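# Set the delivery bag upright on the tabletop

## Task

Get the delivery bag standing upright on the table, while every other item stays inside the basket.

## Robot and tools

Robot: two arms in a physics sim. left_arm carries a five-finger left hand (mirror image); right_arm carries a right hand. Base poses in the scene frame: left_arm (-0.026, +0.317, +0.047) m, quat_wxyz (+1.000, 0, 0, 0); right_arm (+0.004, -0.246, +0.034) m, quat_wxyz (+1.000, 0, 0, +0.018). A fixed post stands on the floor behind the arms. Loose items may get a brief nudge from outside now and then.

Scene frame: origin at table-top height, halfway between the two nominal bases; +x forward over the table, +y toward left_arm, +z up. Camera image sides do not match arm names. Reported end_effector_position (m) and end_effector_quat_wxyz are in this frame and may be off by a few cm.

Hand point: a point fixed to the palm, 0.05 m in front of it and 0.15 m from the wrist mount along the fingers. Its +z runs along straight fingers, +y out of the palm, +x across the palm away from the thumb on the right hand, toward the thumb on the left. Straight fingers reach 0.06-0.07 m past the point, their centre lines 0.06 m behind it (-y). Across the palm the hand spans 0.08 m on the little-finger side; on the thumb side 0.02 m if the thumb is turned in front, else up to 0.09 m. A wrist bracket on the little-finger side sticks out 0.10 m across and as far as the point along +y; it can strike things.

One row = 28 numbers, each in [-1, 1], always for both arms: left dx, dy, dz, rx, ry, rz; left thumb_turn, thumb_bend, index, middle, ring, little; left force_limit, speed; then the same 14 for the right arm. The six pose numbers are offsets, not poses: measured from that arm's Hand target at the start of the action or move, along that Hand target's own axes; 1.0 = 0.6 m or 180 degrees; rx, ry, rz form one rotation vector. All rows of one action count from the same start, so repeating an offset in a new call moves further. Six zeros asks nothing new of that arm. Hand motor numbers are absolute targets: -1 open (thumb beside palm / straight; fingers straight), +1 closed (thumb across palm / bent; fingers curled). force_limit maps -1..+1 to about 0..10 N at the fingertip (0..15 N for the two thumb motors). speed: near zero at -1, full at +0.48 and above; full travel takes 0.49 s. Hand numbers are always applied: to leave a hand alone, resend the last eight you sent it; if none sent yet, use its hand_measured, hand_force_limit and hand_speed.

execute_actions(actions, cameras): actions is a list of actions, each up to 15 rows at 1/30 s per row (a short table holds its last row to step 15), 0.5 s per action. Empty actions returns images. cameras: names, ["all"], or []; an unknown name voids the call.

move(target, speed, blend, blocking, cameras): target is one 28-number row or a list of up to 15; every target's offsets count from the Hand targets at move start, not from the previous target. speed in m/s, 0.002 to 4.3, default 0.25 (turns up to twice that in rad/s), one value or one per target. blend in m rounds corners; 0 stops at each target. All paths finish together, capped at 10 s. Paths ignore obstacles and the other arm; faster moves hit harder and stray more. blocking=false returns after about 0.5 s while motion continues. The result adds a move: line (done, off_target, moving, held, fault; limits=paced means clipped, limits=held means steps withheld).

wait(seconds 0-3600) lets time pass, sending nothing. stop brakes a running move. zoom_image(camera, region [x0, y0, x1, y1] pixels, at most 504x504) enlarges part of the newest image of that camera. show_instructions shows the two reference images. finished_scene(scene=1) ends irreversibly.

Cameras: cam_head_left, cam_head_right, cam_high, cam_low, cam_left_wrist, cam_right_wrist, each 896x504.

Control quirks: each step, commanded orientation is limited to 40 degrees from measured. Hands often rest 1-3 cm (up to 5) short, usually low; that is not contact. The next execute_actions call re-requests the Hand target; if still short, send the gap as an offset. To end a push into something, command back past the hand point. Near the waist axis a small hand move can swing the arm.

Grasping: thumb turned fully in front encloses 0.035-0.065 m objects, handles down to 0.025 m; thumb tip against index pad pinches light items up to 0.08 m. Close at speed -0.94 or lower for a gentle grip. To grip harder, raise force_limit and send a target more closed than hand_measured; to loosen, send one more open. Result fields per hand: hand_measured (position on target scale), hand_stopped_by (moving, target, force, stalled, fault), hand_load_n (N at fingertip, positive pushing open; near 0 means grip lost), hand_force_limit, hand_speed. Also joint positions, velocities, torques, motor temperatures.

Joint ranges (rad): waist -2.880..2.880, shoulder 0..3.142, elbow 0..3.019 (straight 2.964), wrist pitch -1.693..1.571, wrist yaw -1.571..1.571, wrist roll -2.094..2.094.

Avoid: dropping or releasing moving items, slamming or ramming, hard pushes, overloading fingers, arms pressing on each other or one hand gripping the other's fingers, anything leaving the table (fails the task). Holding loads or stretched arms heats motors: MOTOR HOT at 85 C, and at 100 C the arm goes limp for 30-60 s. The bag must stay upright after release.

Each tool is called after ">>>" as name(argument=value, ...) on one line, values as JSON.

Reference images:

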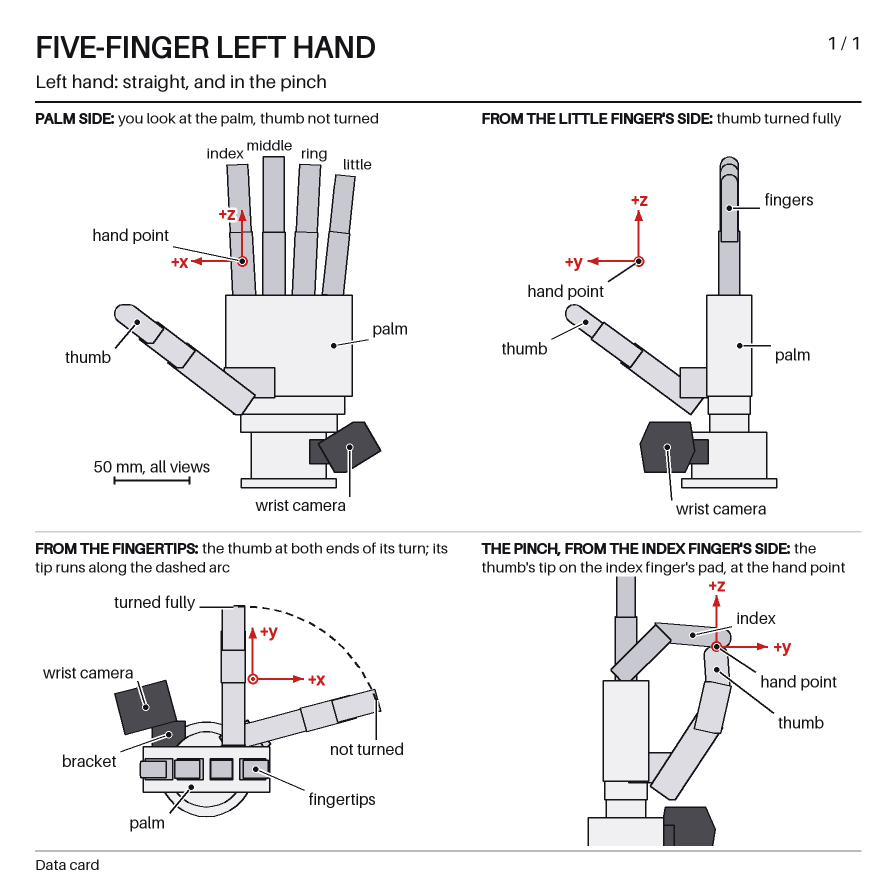

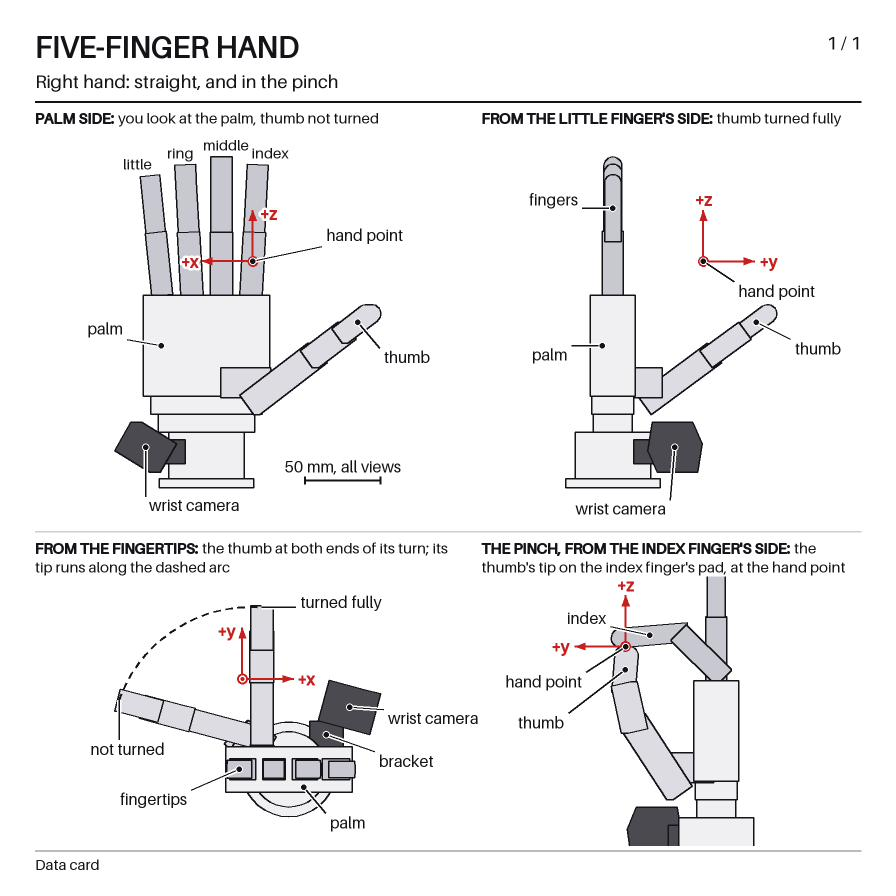

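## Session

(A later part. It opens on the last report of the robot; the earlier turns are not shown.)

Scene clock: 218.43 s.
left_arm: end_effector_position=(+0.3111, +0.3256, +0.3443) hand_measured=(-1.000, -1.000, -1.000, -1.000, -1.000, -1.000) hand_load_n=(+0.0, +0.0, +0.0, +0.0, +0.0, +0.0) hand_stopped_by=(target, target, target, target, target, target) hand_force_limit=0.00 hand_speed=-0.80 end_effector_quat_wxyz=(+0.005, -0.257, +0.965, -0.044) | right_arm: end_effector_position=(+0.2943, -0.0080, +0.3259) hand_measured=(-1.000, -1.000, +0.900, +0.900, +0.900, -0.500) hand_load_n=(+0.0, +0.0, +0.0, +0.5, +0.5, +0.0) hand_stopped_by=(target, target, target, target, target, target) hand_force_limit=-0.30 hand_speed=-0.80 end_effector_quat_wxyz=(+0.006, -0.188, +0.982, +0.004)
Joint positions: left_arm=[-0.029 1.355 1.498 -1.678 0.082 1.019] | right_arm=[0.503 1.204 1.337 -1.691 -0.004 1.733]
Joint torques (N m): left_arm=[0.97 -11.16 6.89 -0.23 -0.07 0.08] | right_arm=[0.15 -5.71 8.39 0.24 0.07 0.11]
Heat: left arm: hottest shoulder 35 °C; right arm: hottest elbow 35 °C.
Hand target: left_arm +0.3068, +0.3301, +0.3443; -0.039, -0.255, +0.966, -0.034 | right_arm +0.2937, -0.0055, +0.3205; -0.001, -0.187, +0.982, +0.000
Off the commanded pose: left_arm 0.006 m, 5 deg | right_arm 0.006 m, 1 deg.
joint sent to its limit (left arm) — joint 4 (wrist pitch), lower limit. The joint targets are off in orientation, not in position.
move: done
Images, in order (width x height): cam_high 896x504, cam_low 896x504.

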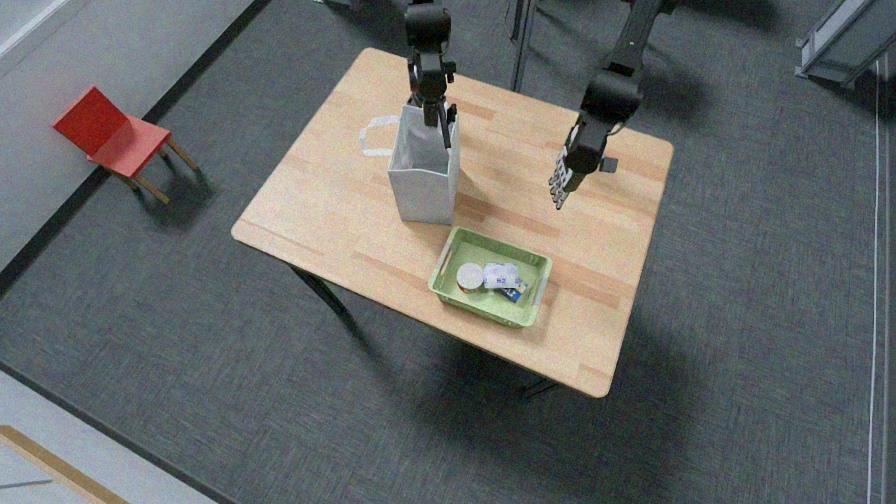

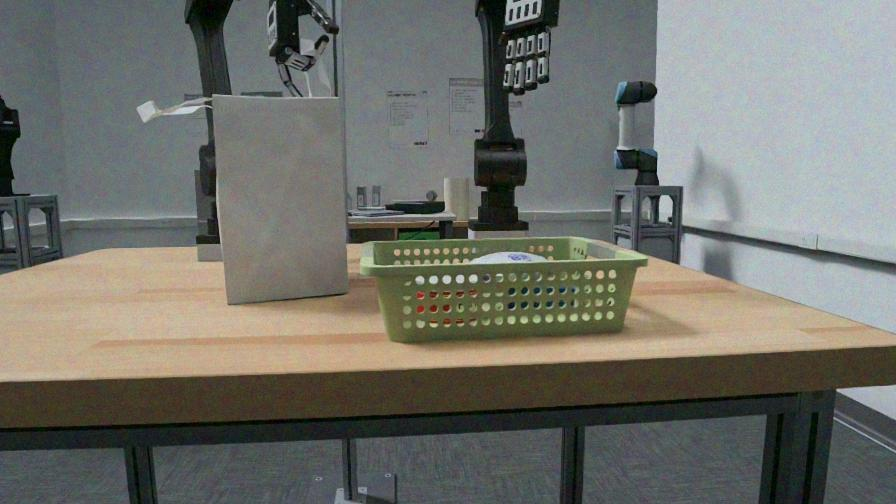

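>>> zoom_image(camera="cam_high", region=[340, 60, 520, 260])

>>> wait(seconds=0.5, cameras=["cam_right_wrist","cam_head_left","cam_head_right"])

>>> zoom_image(camera="cam_head_right", region=[430, 80, 650, 320])

Scaled by 2.520 from the camera's image (finer frame: 1280x720).

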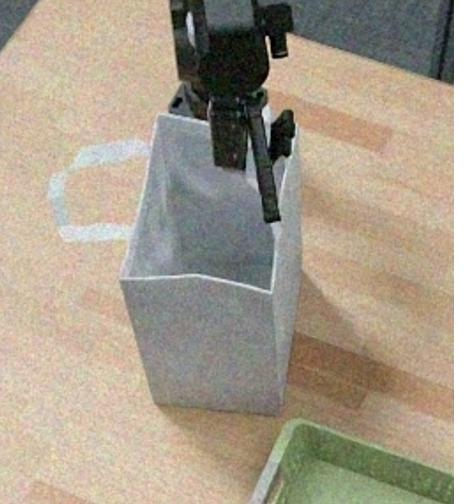

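Scene clock: 220.43 s.
left_arm: end_effector_position=(+0.3111, +0.3256, +0.3443) hand_measured=(-1.000, -1.000, -1.000, -1.000, -1.000, -1.000) hand_load_n=(+0.0, +0.0, +0.0, +0.0, +0.0, +0.0) hand_stopped_by=(target, target, target, target, target, target) hand_force_limit=0.00 hand_speed=-0.80 end_effector_quat_wxyz=(+0.005, -0.257, +0.965, -0.044) | right_arm: end_effector_position=(+0.2943, -0.0080, +0.3259) hand_measured=(-1.000, -1.000, +0.900, +0.900, +0.900, -0.500) hand_load_n=(+0.0, +0.0, +0.0, +0.0, +0.5, +0.5) hand_stopped_by=(target, target, target, target, target, target) hand_force_limit=-0.30 hand_speed=-0.80 end_effector_quat_wxyz=(+0.006, -0.187, +0.982, +0.004)
Joint positions: left_arm=[-0.029 1.355 1.498 -1.678 0.082 1.019] | right_arm=[0.503 1.204 1.337 -1.691 -0.004 1.733]
Joint torques (N m): left_arm=[0.97 -11.22 6.89 -0.21 -0.07 0.07] | right_arm=[0.09 -5.6 8.36 0.21 0.08 0.11]
Heat: left arm: hottest shoulder 35 °C; right arm: hottest elbow 35 °C.
Hand target: left_arm +0.3068, +0.3301, +0.3443; -0.039, -0.255, +0.966, -0.034 | right_arm +0.2937, -0.0055, +0.3205; -0.001, -0.187, +0.982, +0.000
Off the commanded pose: left_arm 0.006 m, 5 deg | right_arm 0.006 m, 1 deg.
wait: 0.50 s; at rest from the start
Images, in order (width x height): cam_head_left 896x504, cam_head_right 896x504, cam_right_wrist 896x504.

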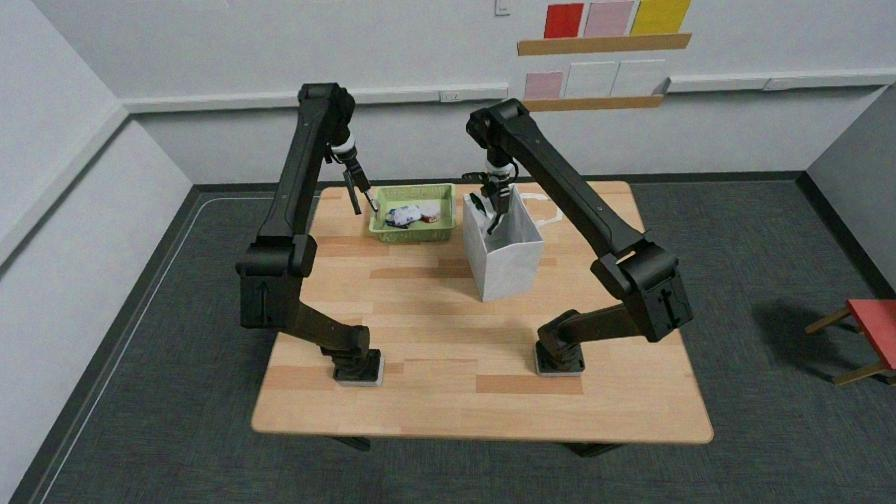

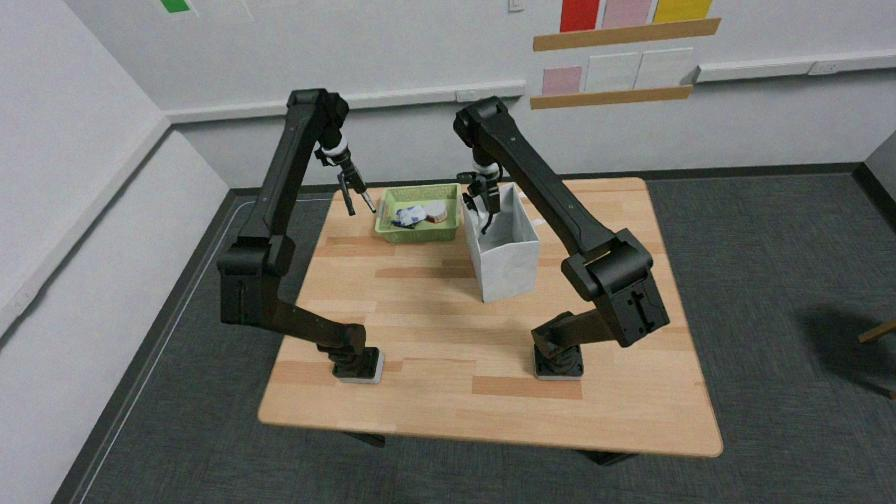

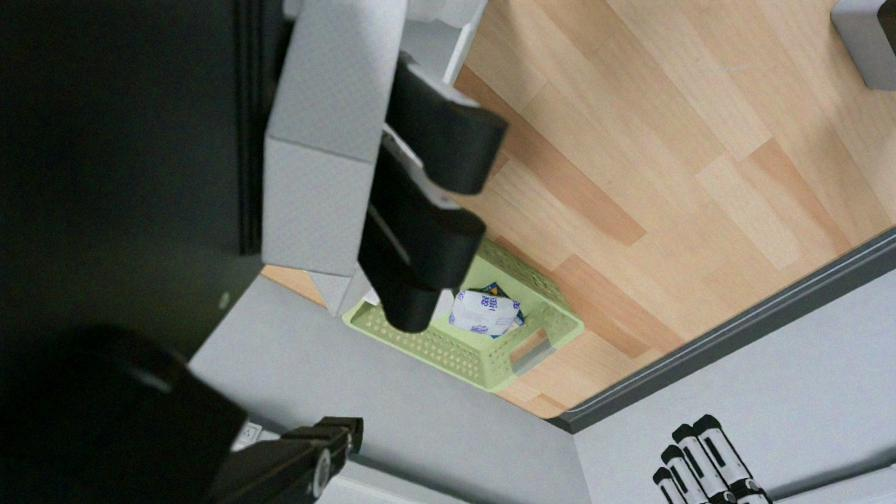

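Scaled by 2.100 from the camera's image (finer frame: 1280x720).

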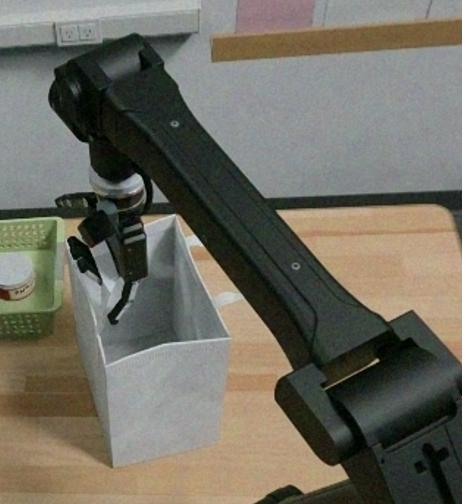

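>>> move(target=[[0,0,0,0,0,0,-1,-1,-1,-1,-1,-1,0,-0.8,0,0,0,0,0,0,-1,-1,0,0,0,-0.5,-0.3,-0.8],[0,0,0,0,0,0,-1,-1,-1,-1,-1,-1,0,-0.8,0,0,0,0,0,0,-1,-1,-1,-1,-1,-1,-0.3,-0.8]], cameras=["cam_right_wrist","cam_low","cam_high"])

>>> zoom_image(camera="cam_high", region=[340, 60, 520, 260])

>>> zoom_image(camera="cam_low", region=[60, 0, 400, 330])

Scene clock: 226.33 s.
left_arm: end_effector_position=(+0.3111, +0.3256, +0.3443) hand_measured=(-1.000, -1.000, -1.000, -1.000, -1.000, -1.000) hand_load_n=(+0.0, +0.0, +0.0, -0.5, +0.0, +0.0) hand_stopped_by=(target, target, target, target, target, target) hand_force_limit=0.00 hand_speed=-0.80 end_effector_quat_wxyz=(+0.005, -0.257, +0.965, -0.044) | right_arm: end_effector_position=(+0.2944, -0.0081, +0.3259) hand_measured=(-1.000, -1.000, -1.000, -1.000, -1.000, -1.000) hand_load_n=(+0.0, +0.0, +0.0, +0.0, +0.0, +0.0) hand_stopped_by=(target, target, target, target, target, target) hand_force_limit=-0.30 hand_speed=-0.80 end_effector_quat_wxyz=(+0.006, -0.187, +0.982, +0.004)
Joint positions: left_arm=[-0.029 1.355 1.498 -1.678 0.082 1.019] | right_arm=[0.503 1.204 1.337 -1.691 -0.004 1.733]
Joint torques (N m): left_arm=[0.97 -11.22 6.89 -0.23 -0.07 0.07] | right_arm=[0.15 -5.66 8.36 0.24 0.09 0.1]
Heat: left arm: hottest shoulder 35 °C; right arm: hottest elbow 35 °C.
Hand target: left_arm +0.3068, +0.3301, +0.3443; -0.039, -0.255, +0.966, -0.034 | right_arm +0.2937, -0.0055, +0.3205; -0.001, -0.187, +0.982, +0.000
Off the commanded pose: left_arm 0.006 m, 5 deg | right_arm 0.006 m, 1 deg.
joint sent to its limit (left arm) — joint 4 (wrist pitch), lower limit. The joint targets are off in orientation, not in position.
move: done
Images, in order (width x height): cam_high 896x504, cam_low 896x504, cam_right_wrist 896x504.

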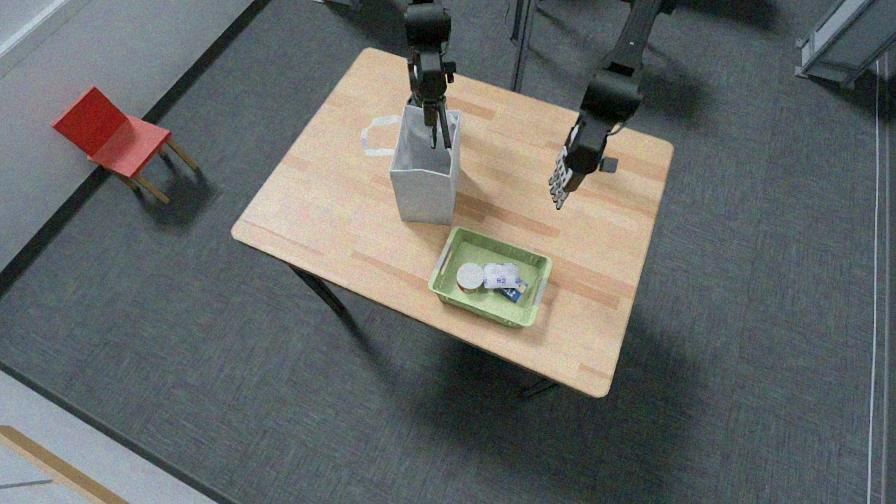

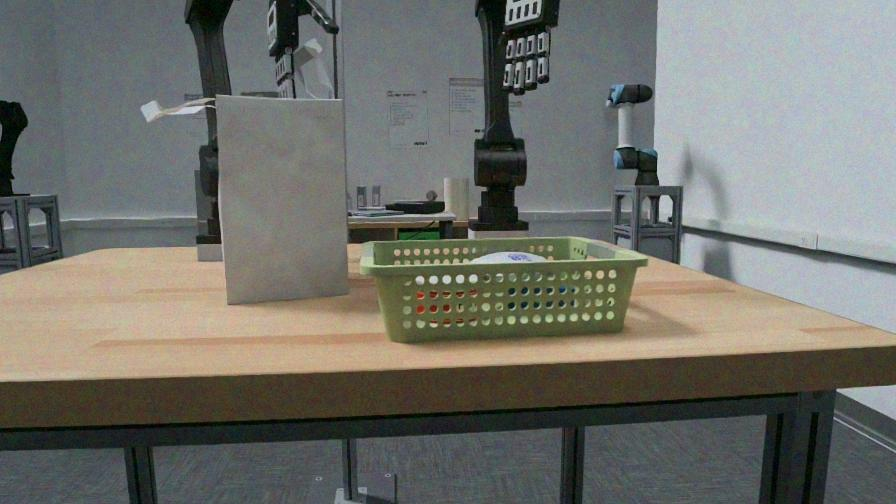

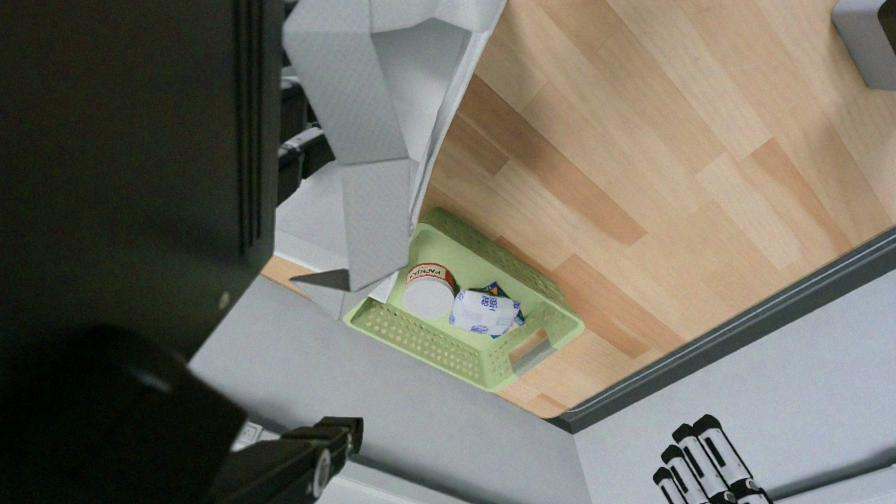

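Scaled by 2.520 from the camera's image (finer frame: 1280x720).

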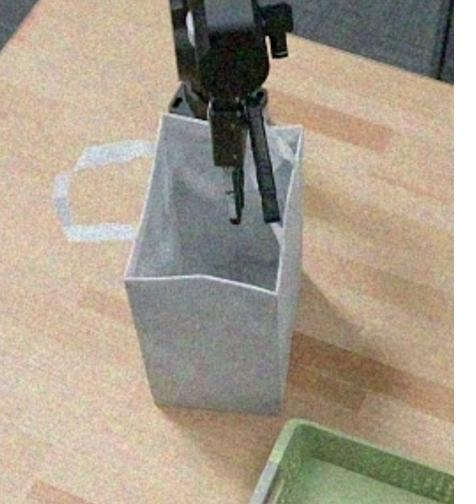

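Scaled by 1.482 from the camera's image (finer frame: 1280x720).

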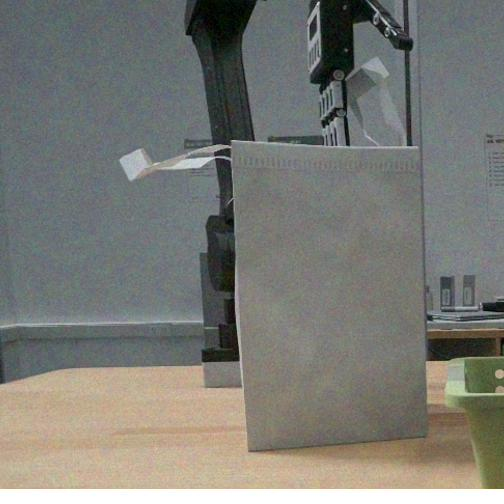

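>>> move(target=[[0,0,0,0,0,0,-1,-1,-1,-1,-1,-1,0,-0.8,0,-0.04,-0.01,0,0,0,-1,-1,-1,-1,-1,-1,-0.3,-0.8],[0,0,0,0,0,0,-1,-1,-1,-1,-1,-1,0,-0.8,0,-0.05,-0.18,0,0,0,-1,-1,-1,-1,-1,-1,-0.3,-0.8]], speed=0.05, blend=0.005, cameras=["all"])

>>> zoom_image(camera="cam_high", region=[340, 60, 520, 260])

>>> zoom_image(camera="cam_low", region=[60, 0, 400, 330])

Scene clock: 230.53 s.
left_arm: end_effector_position=(+0.3111, +0.3256, +0.3443) hand_measured=(-1.000, -1.000, -1.000, -1.000, -1.000, -1.000) hand_load_n=(+0.0, +0.0, +0.0, +0.0, +0.0, +0.0) hand_stopped_by=(target, target, target, target, target, target) hand_force_limit=0.00 hand_speed=-0.80 end_effector_quat_wxyz=(+0.005, -0.257, +0.965, -0.044) | right_arm: end_effector_position=(+0.3031, -0.0312, +0.3989) hand_measured=(-1.000, -1.000, -1.000, -1.000, -1.000, -1.000) hand_load_n=(+0.0, +0.0, +0.0, +0.0, +0.0, +0.0) hand_stopped_by=(target, target, target, target, target, target) hand_force_limit=-0.30 hand_speed=-0.80 end_effector_quat_wxyz=(+0.090, -0.185, +0.978, +0.042)
Joint positions: left_arm=[-0.029 1.355 1.498 -1.678 0.082 1.019] | right_arm=[0.411 1.107 1.425 -1.691 -0.035 1.647]
Joint torques (N m): left_arm=[0.91 -11.16 6.89 -0.21 -0.07 0.07] | right_arm=[-1.38 -6.12 13.5 0.18 -0.18 -0.11]
Heat: left arm: hottest shoulder 35 °C; right arm: hottest elbow 35 °C.
Hand target: left_arm +0.3068, +0.3301, +0.3443; -0.039, -0.255, +0.966, -0.034 | right_arm +0.3049, -0.0334, +0.4287; +0.000, -0.187, +0.982, +0.000
Off the commanded pose: left_arm 0.006 m, 5 deg | right_arm 0.030 m, 12 deg.
joint sent to its limit (left arm) — joint 4 (wrist pitch), lower limit. The joint targets are off in orientation, not in position.
joint sent to its limit (right arm) — joint 4 (wrist pitch), lower limit. The joint targets are off in orientation, not in position.
move: off_target (right_arm)

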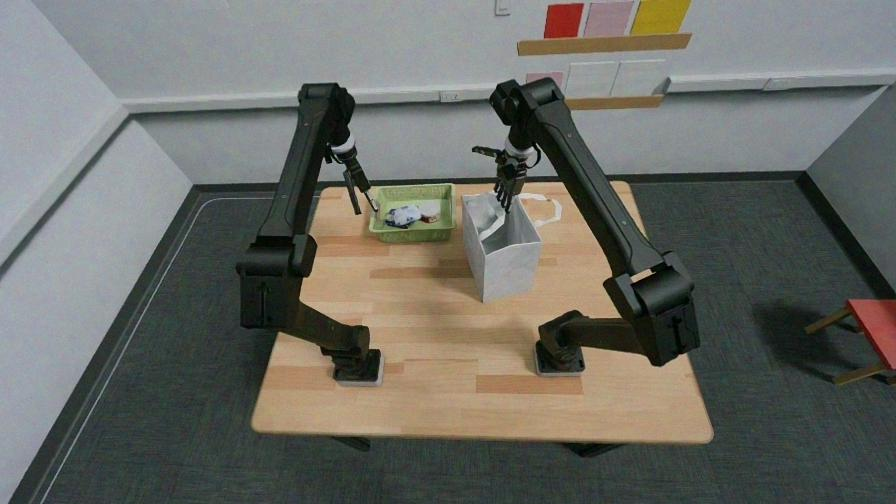

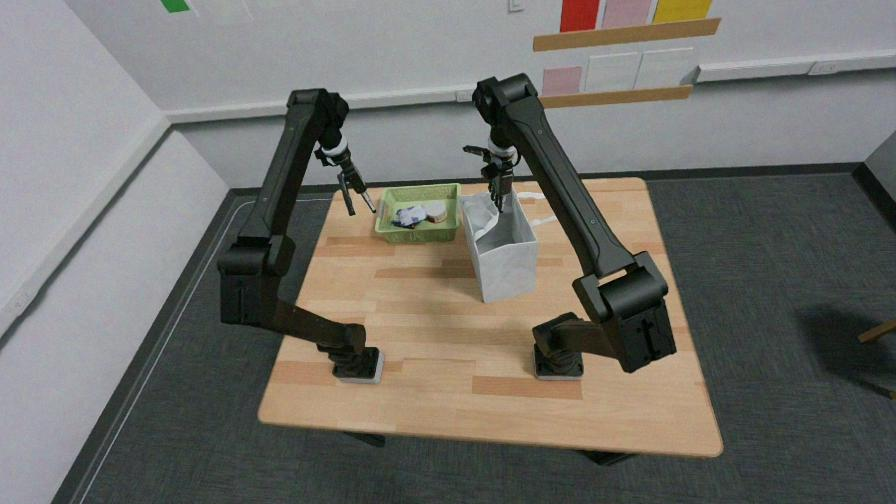

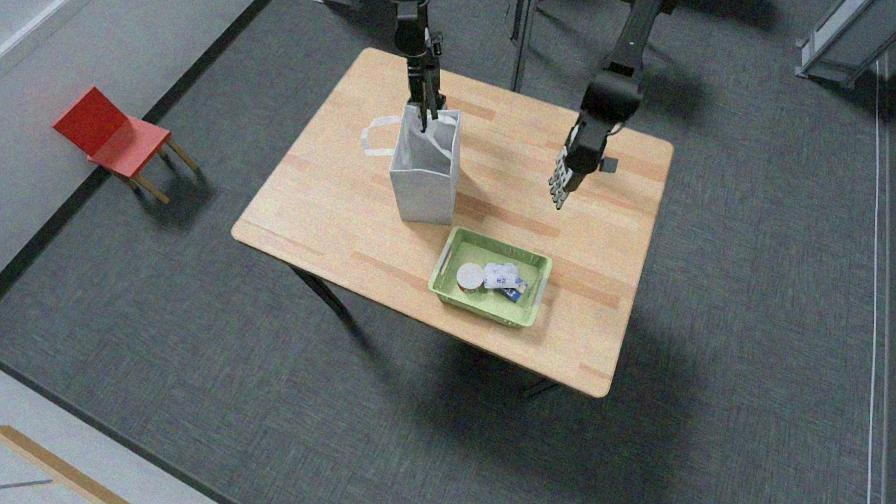

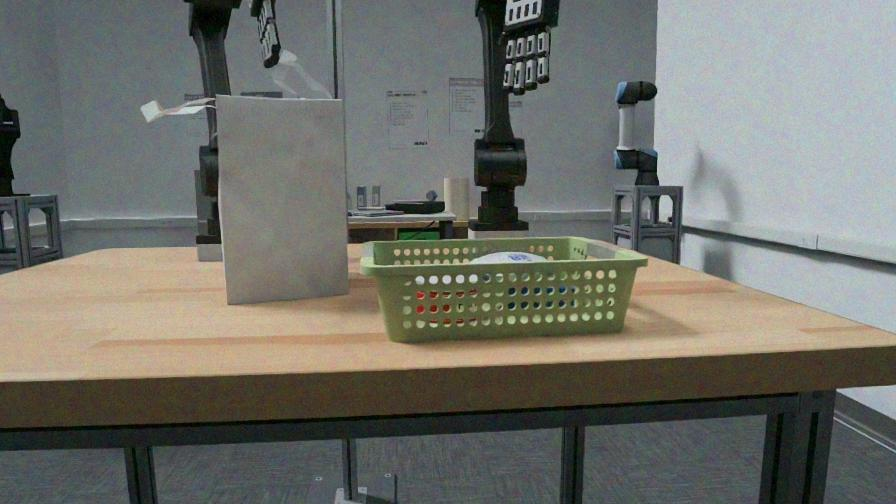

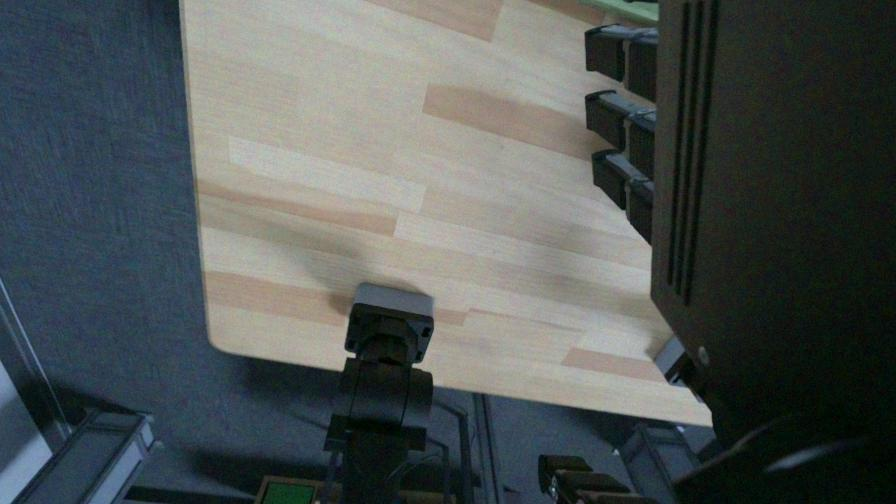

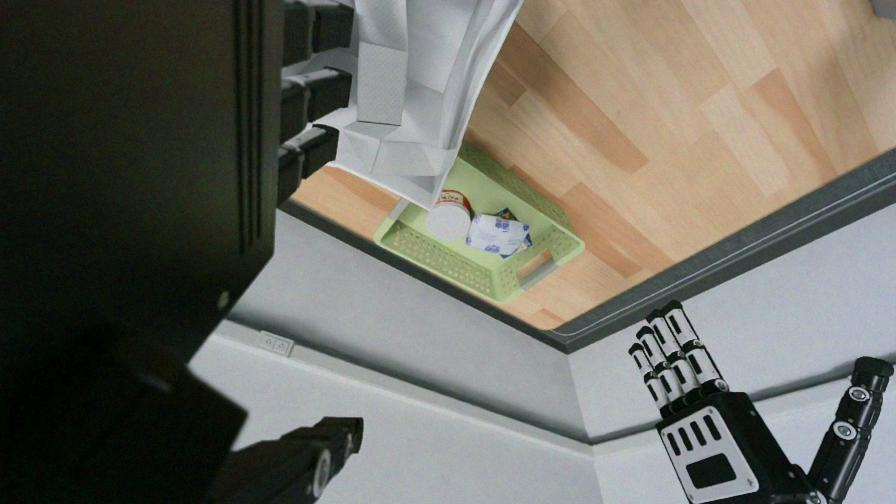

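Scaled by 2.520 from the camera's image (finer frame: 1280x720).

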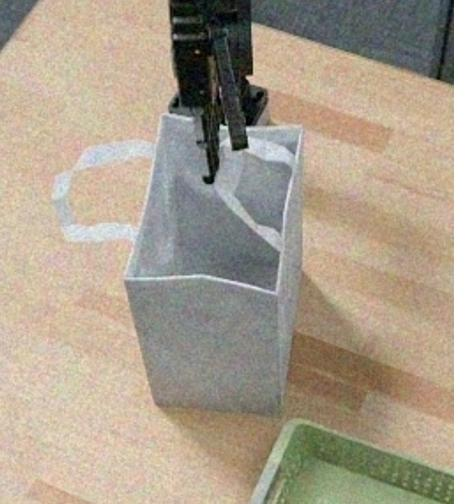

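Scaled by 1.482 from the camera's image (finer frame: 1280x720).

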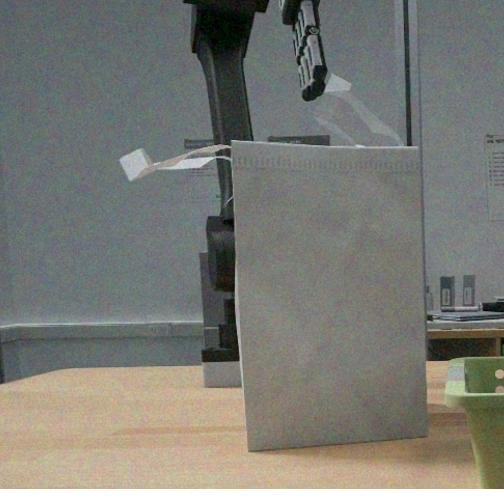

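>>> move(target=[0,0,0,0,0,0,-1,-1,-1,-1,-1,-1,0,-0.8,0,-0.12,-0.1,0,0,0,-1,-1,-1,-1,-1,-1,-0.3,-0.8], speed=0.1, cameras=["cam_high","cam_low","cam_head_left"])

>>> zoom_image(camera="cam_low", region=[60, 0, 400, 330])

>>> zoom_image(camera="cam_high", region=[340, 60, 520, 260])

Scene clock: 233.70 s.
left_arm: end_effector_position=(+0.3111, +0.3256, +0.3443) hand_measured=(-1.000, -1.000, -1.000, -1.000, -1.000, -1.000) hand_load_n=(+0.0, +0.0, +0.0, +0.0, +0.0, +0.0) hand_stopped_by=(target, target, target, target, target, target) hand_force_limit=0.00 hand_speed=-0.80 end_effector_quat_wxyz=(+0.005, -0.257, +0.965, -0.044) | right_arm: end_effector_position=(+0.3344, -0.0970, +0.4599) hand_measured=(-1.000, -1.000, -1.000, -1.000, -1.000, -1.000) hand_load_n=(+0.0, +0.0, +0.0, +0.0, +0.0, +0.0) hand_stopped_by=(target, target, target, target, target, target) hand_force_limit=-0.30 hand_speed=-0.80 end_effector_quat_wxyz=(+0.168, -0.177, +0.969, +0.039)
Joint positions: left_arm=[-0.029 1.355 1.498 -1.678 0.082 1.019] | right_arm=[0.175 1.081 1.542 -1.691 -0.067 1.431]
Joint torques (N m): left_arm=[0.91 -11.16 6.89 -0.21 -0.07 0.07] | right_arm=[-1.26 -5.3 13.24 0.4 -0.05 -0.1]
Heat: left arm: hottest shoulder 35 °C; right arm: hottest elbow 35 °C.
Hand target: left_arm +0.3068, +0.3301, +0.3443; -0.039, -0.255, +0.966, -0.034 | right_arm +0.3314, -0.1004, +0.4886; +0.000, -0.187, +0.982, +0.000
Off the commanded pose: left_arm 0.006 m, 5 deg | right_arm 0.029 m, 20 deg.
joint sent to its limit (left arm) — joint 4 (wrist pitch), lower limit. The joint targets are off in orientation, not in position.
joint sent to its limit (right arm) — joint 4 (wrist pitch), lower limit. The joint targets are off in orientation, not in position.
move: off_target (right_arm)
Images, in order (width x height): cam_head_left 896x504, cam_high 896x504, cam_low 896x504.

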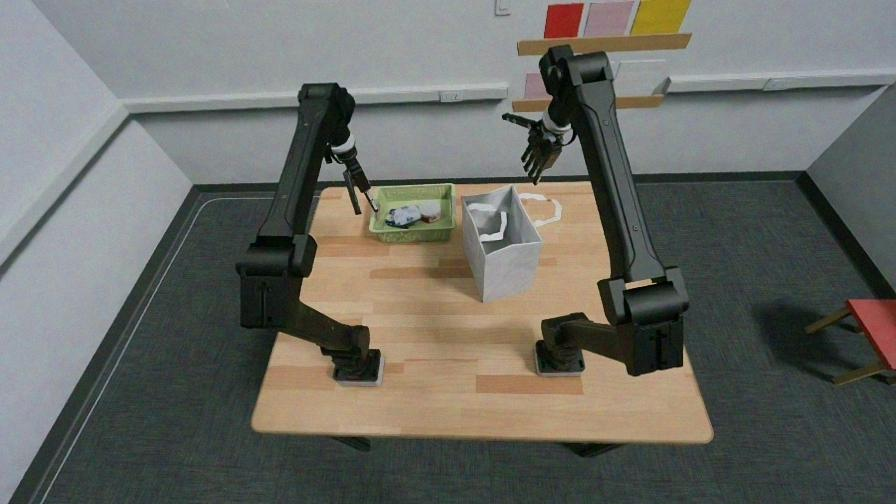

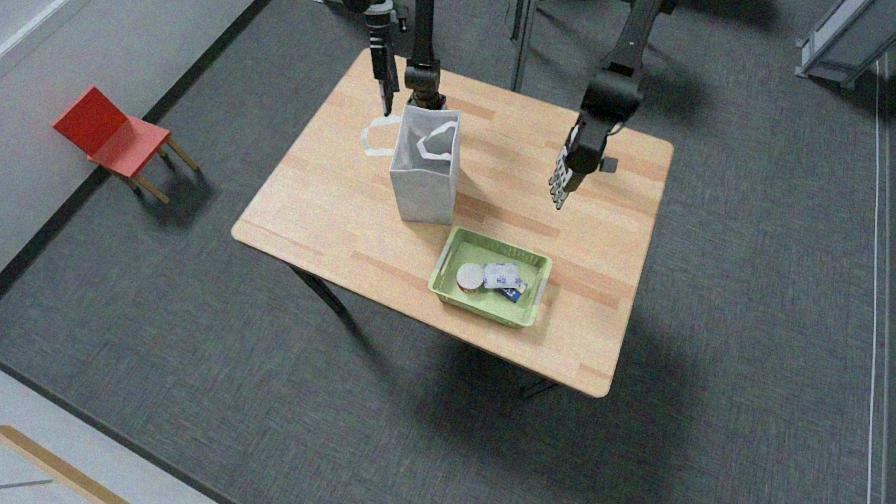

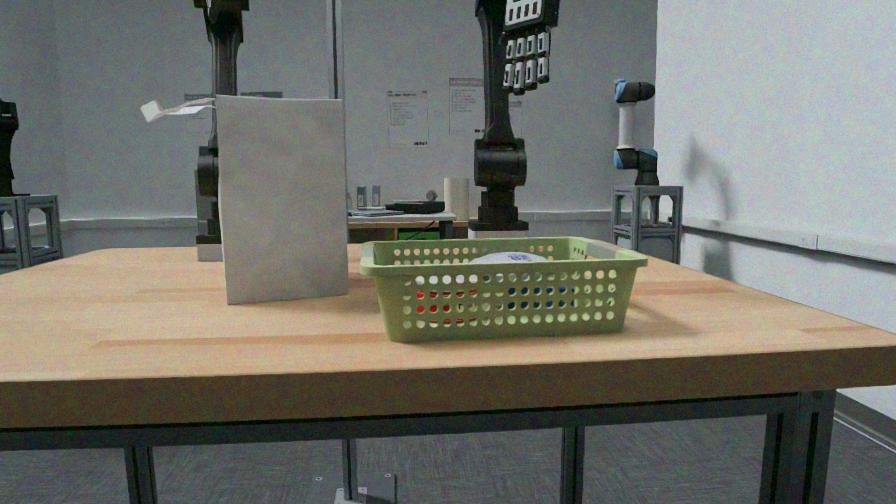

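Scaled by 1.482 from the camera's image (finer frame: 1280x720).

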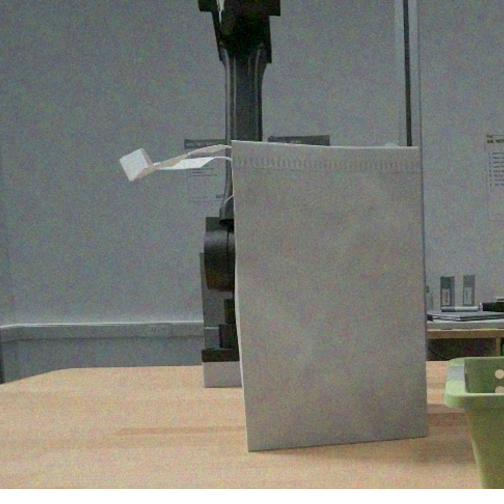

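Scaled by 2.520 from the camera's image (finer frame: 1280x720).

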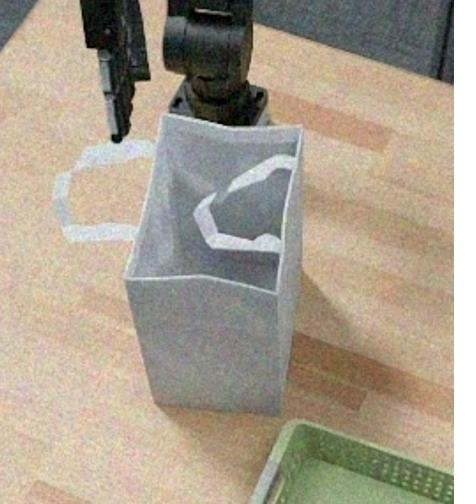

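The bag is standing upright and steady. Both hands are clear of it, and the items are still in the basket.

>>> finished_scene()

The scene is finished: the task was done.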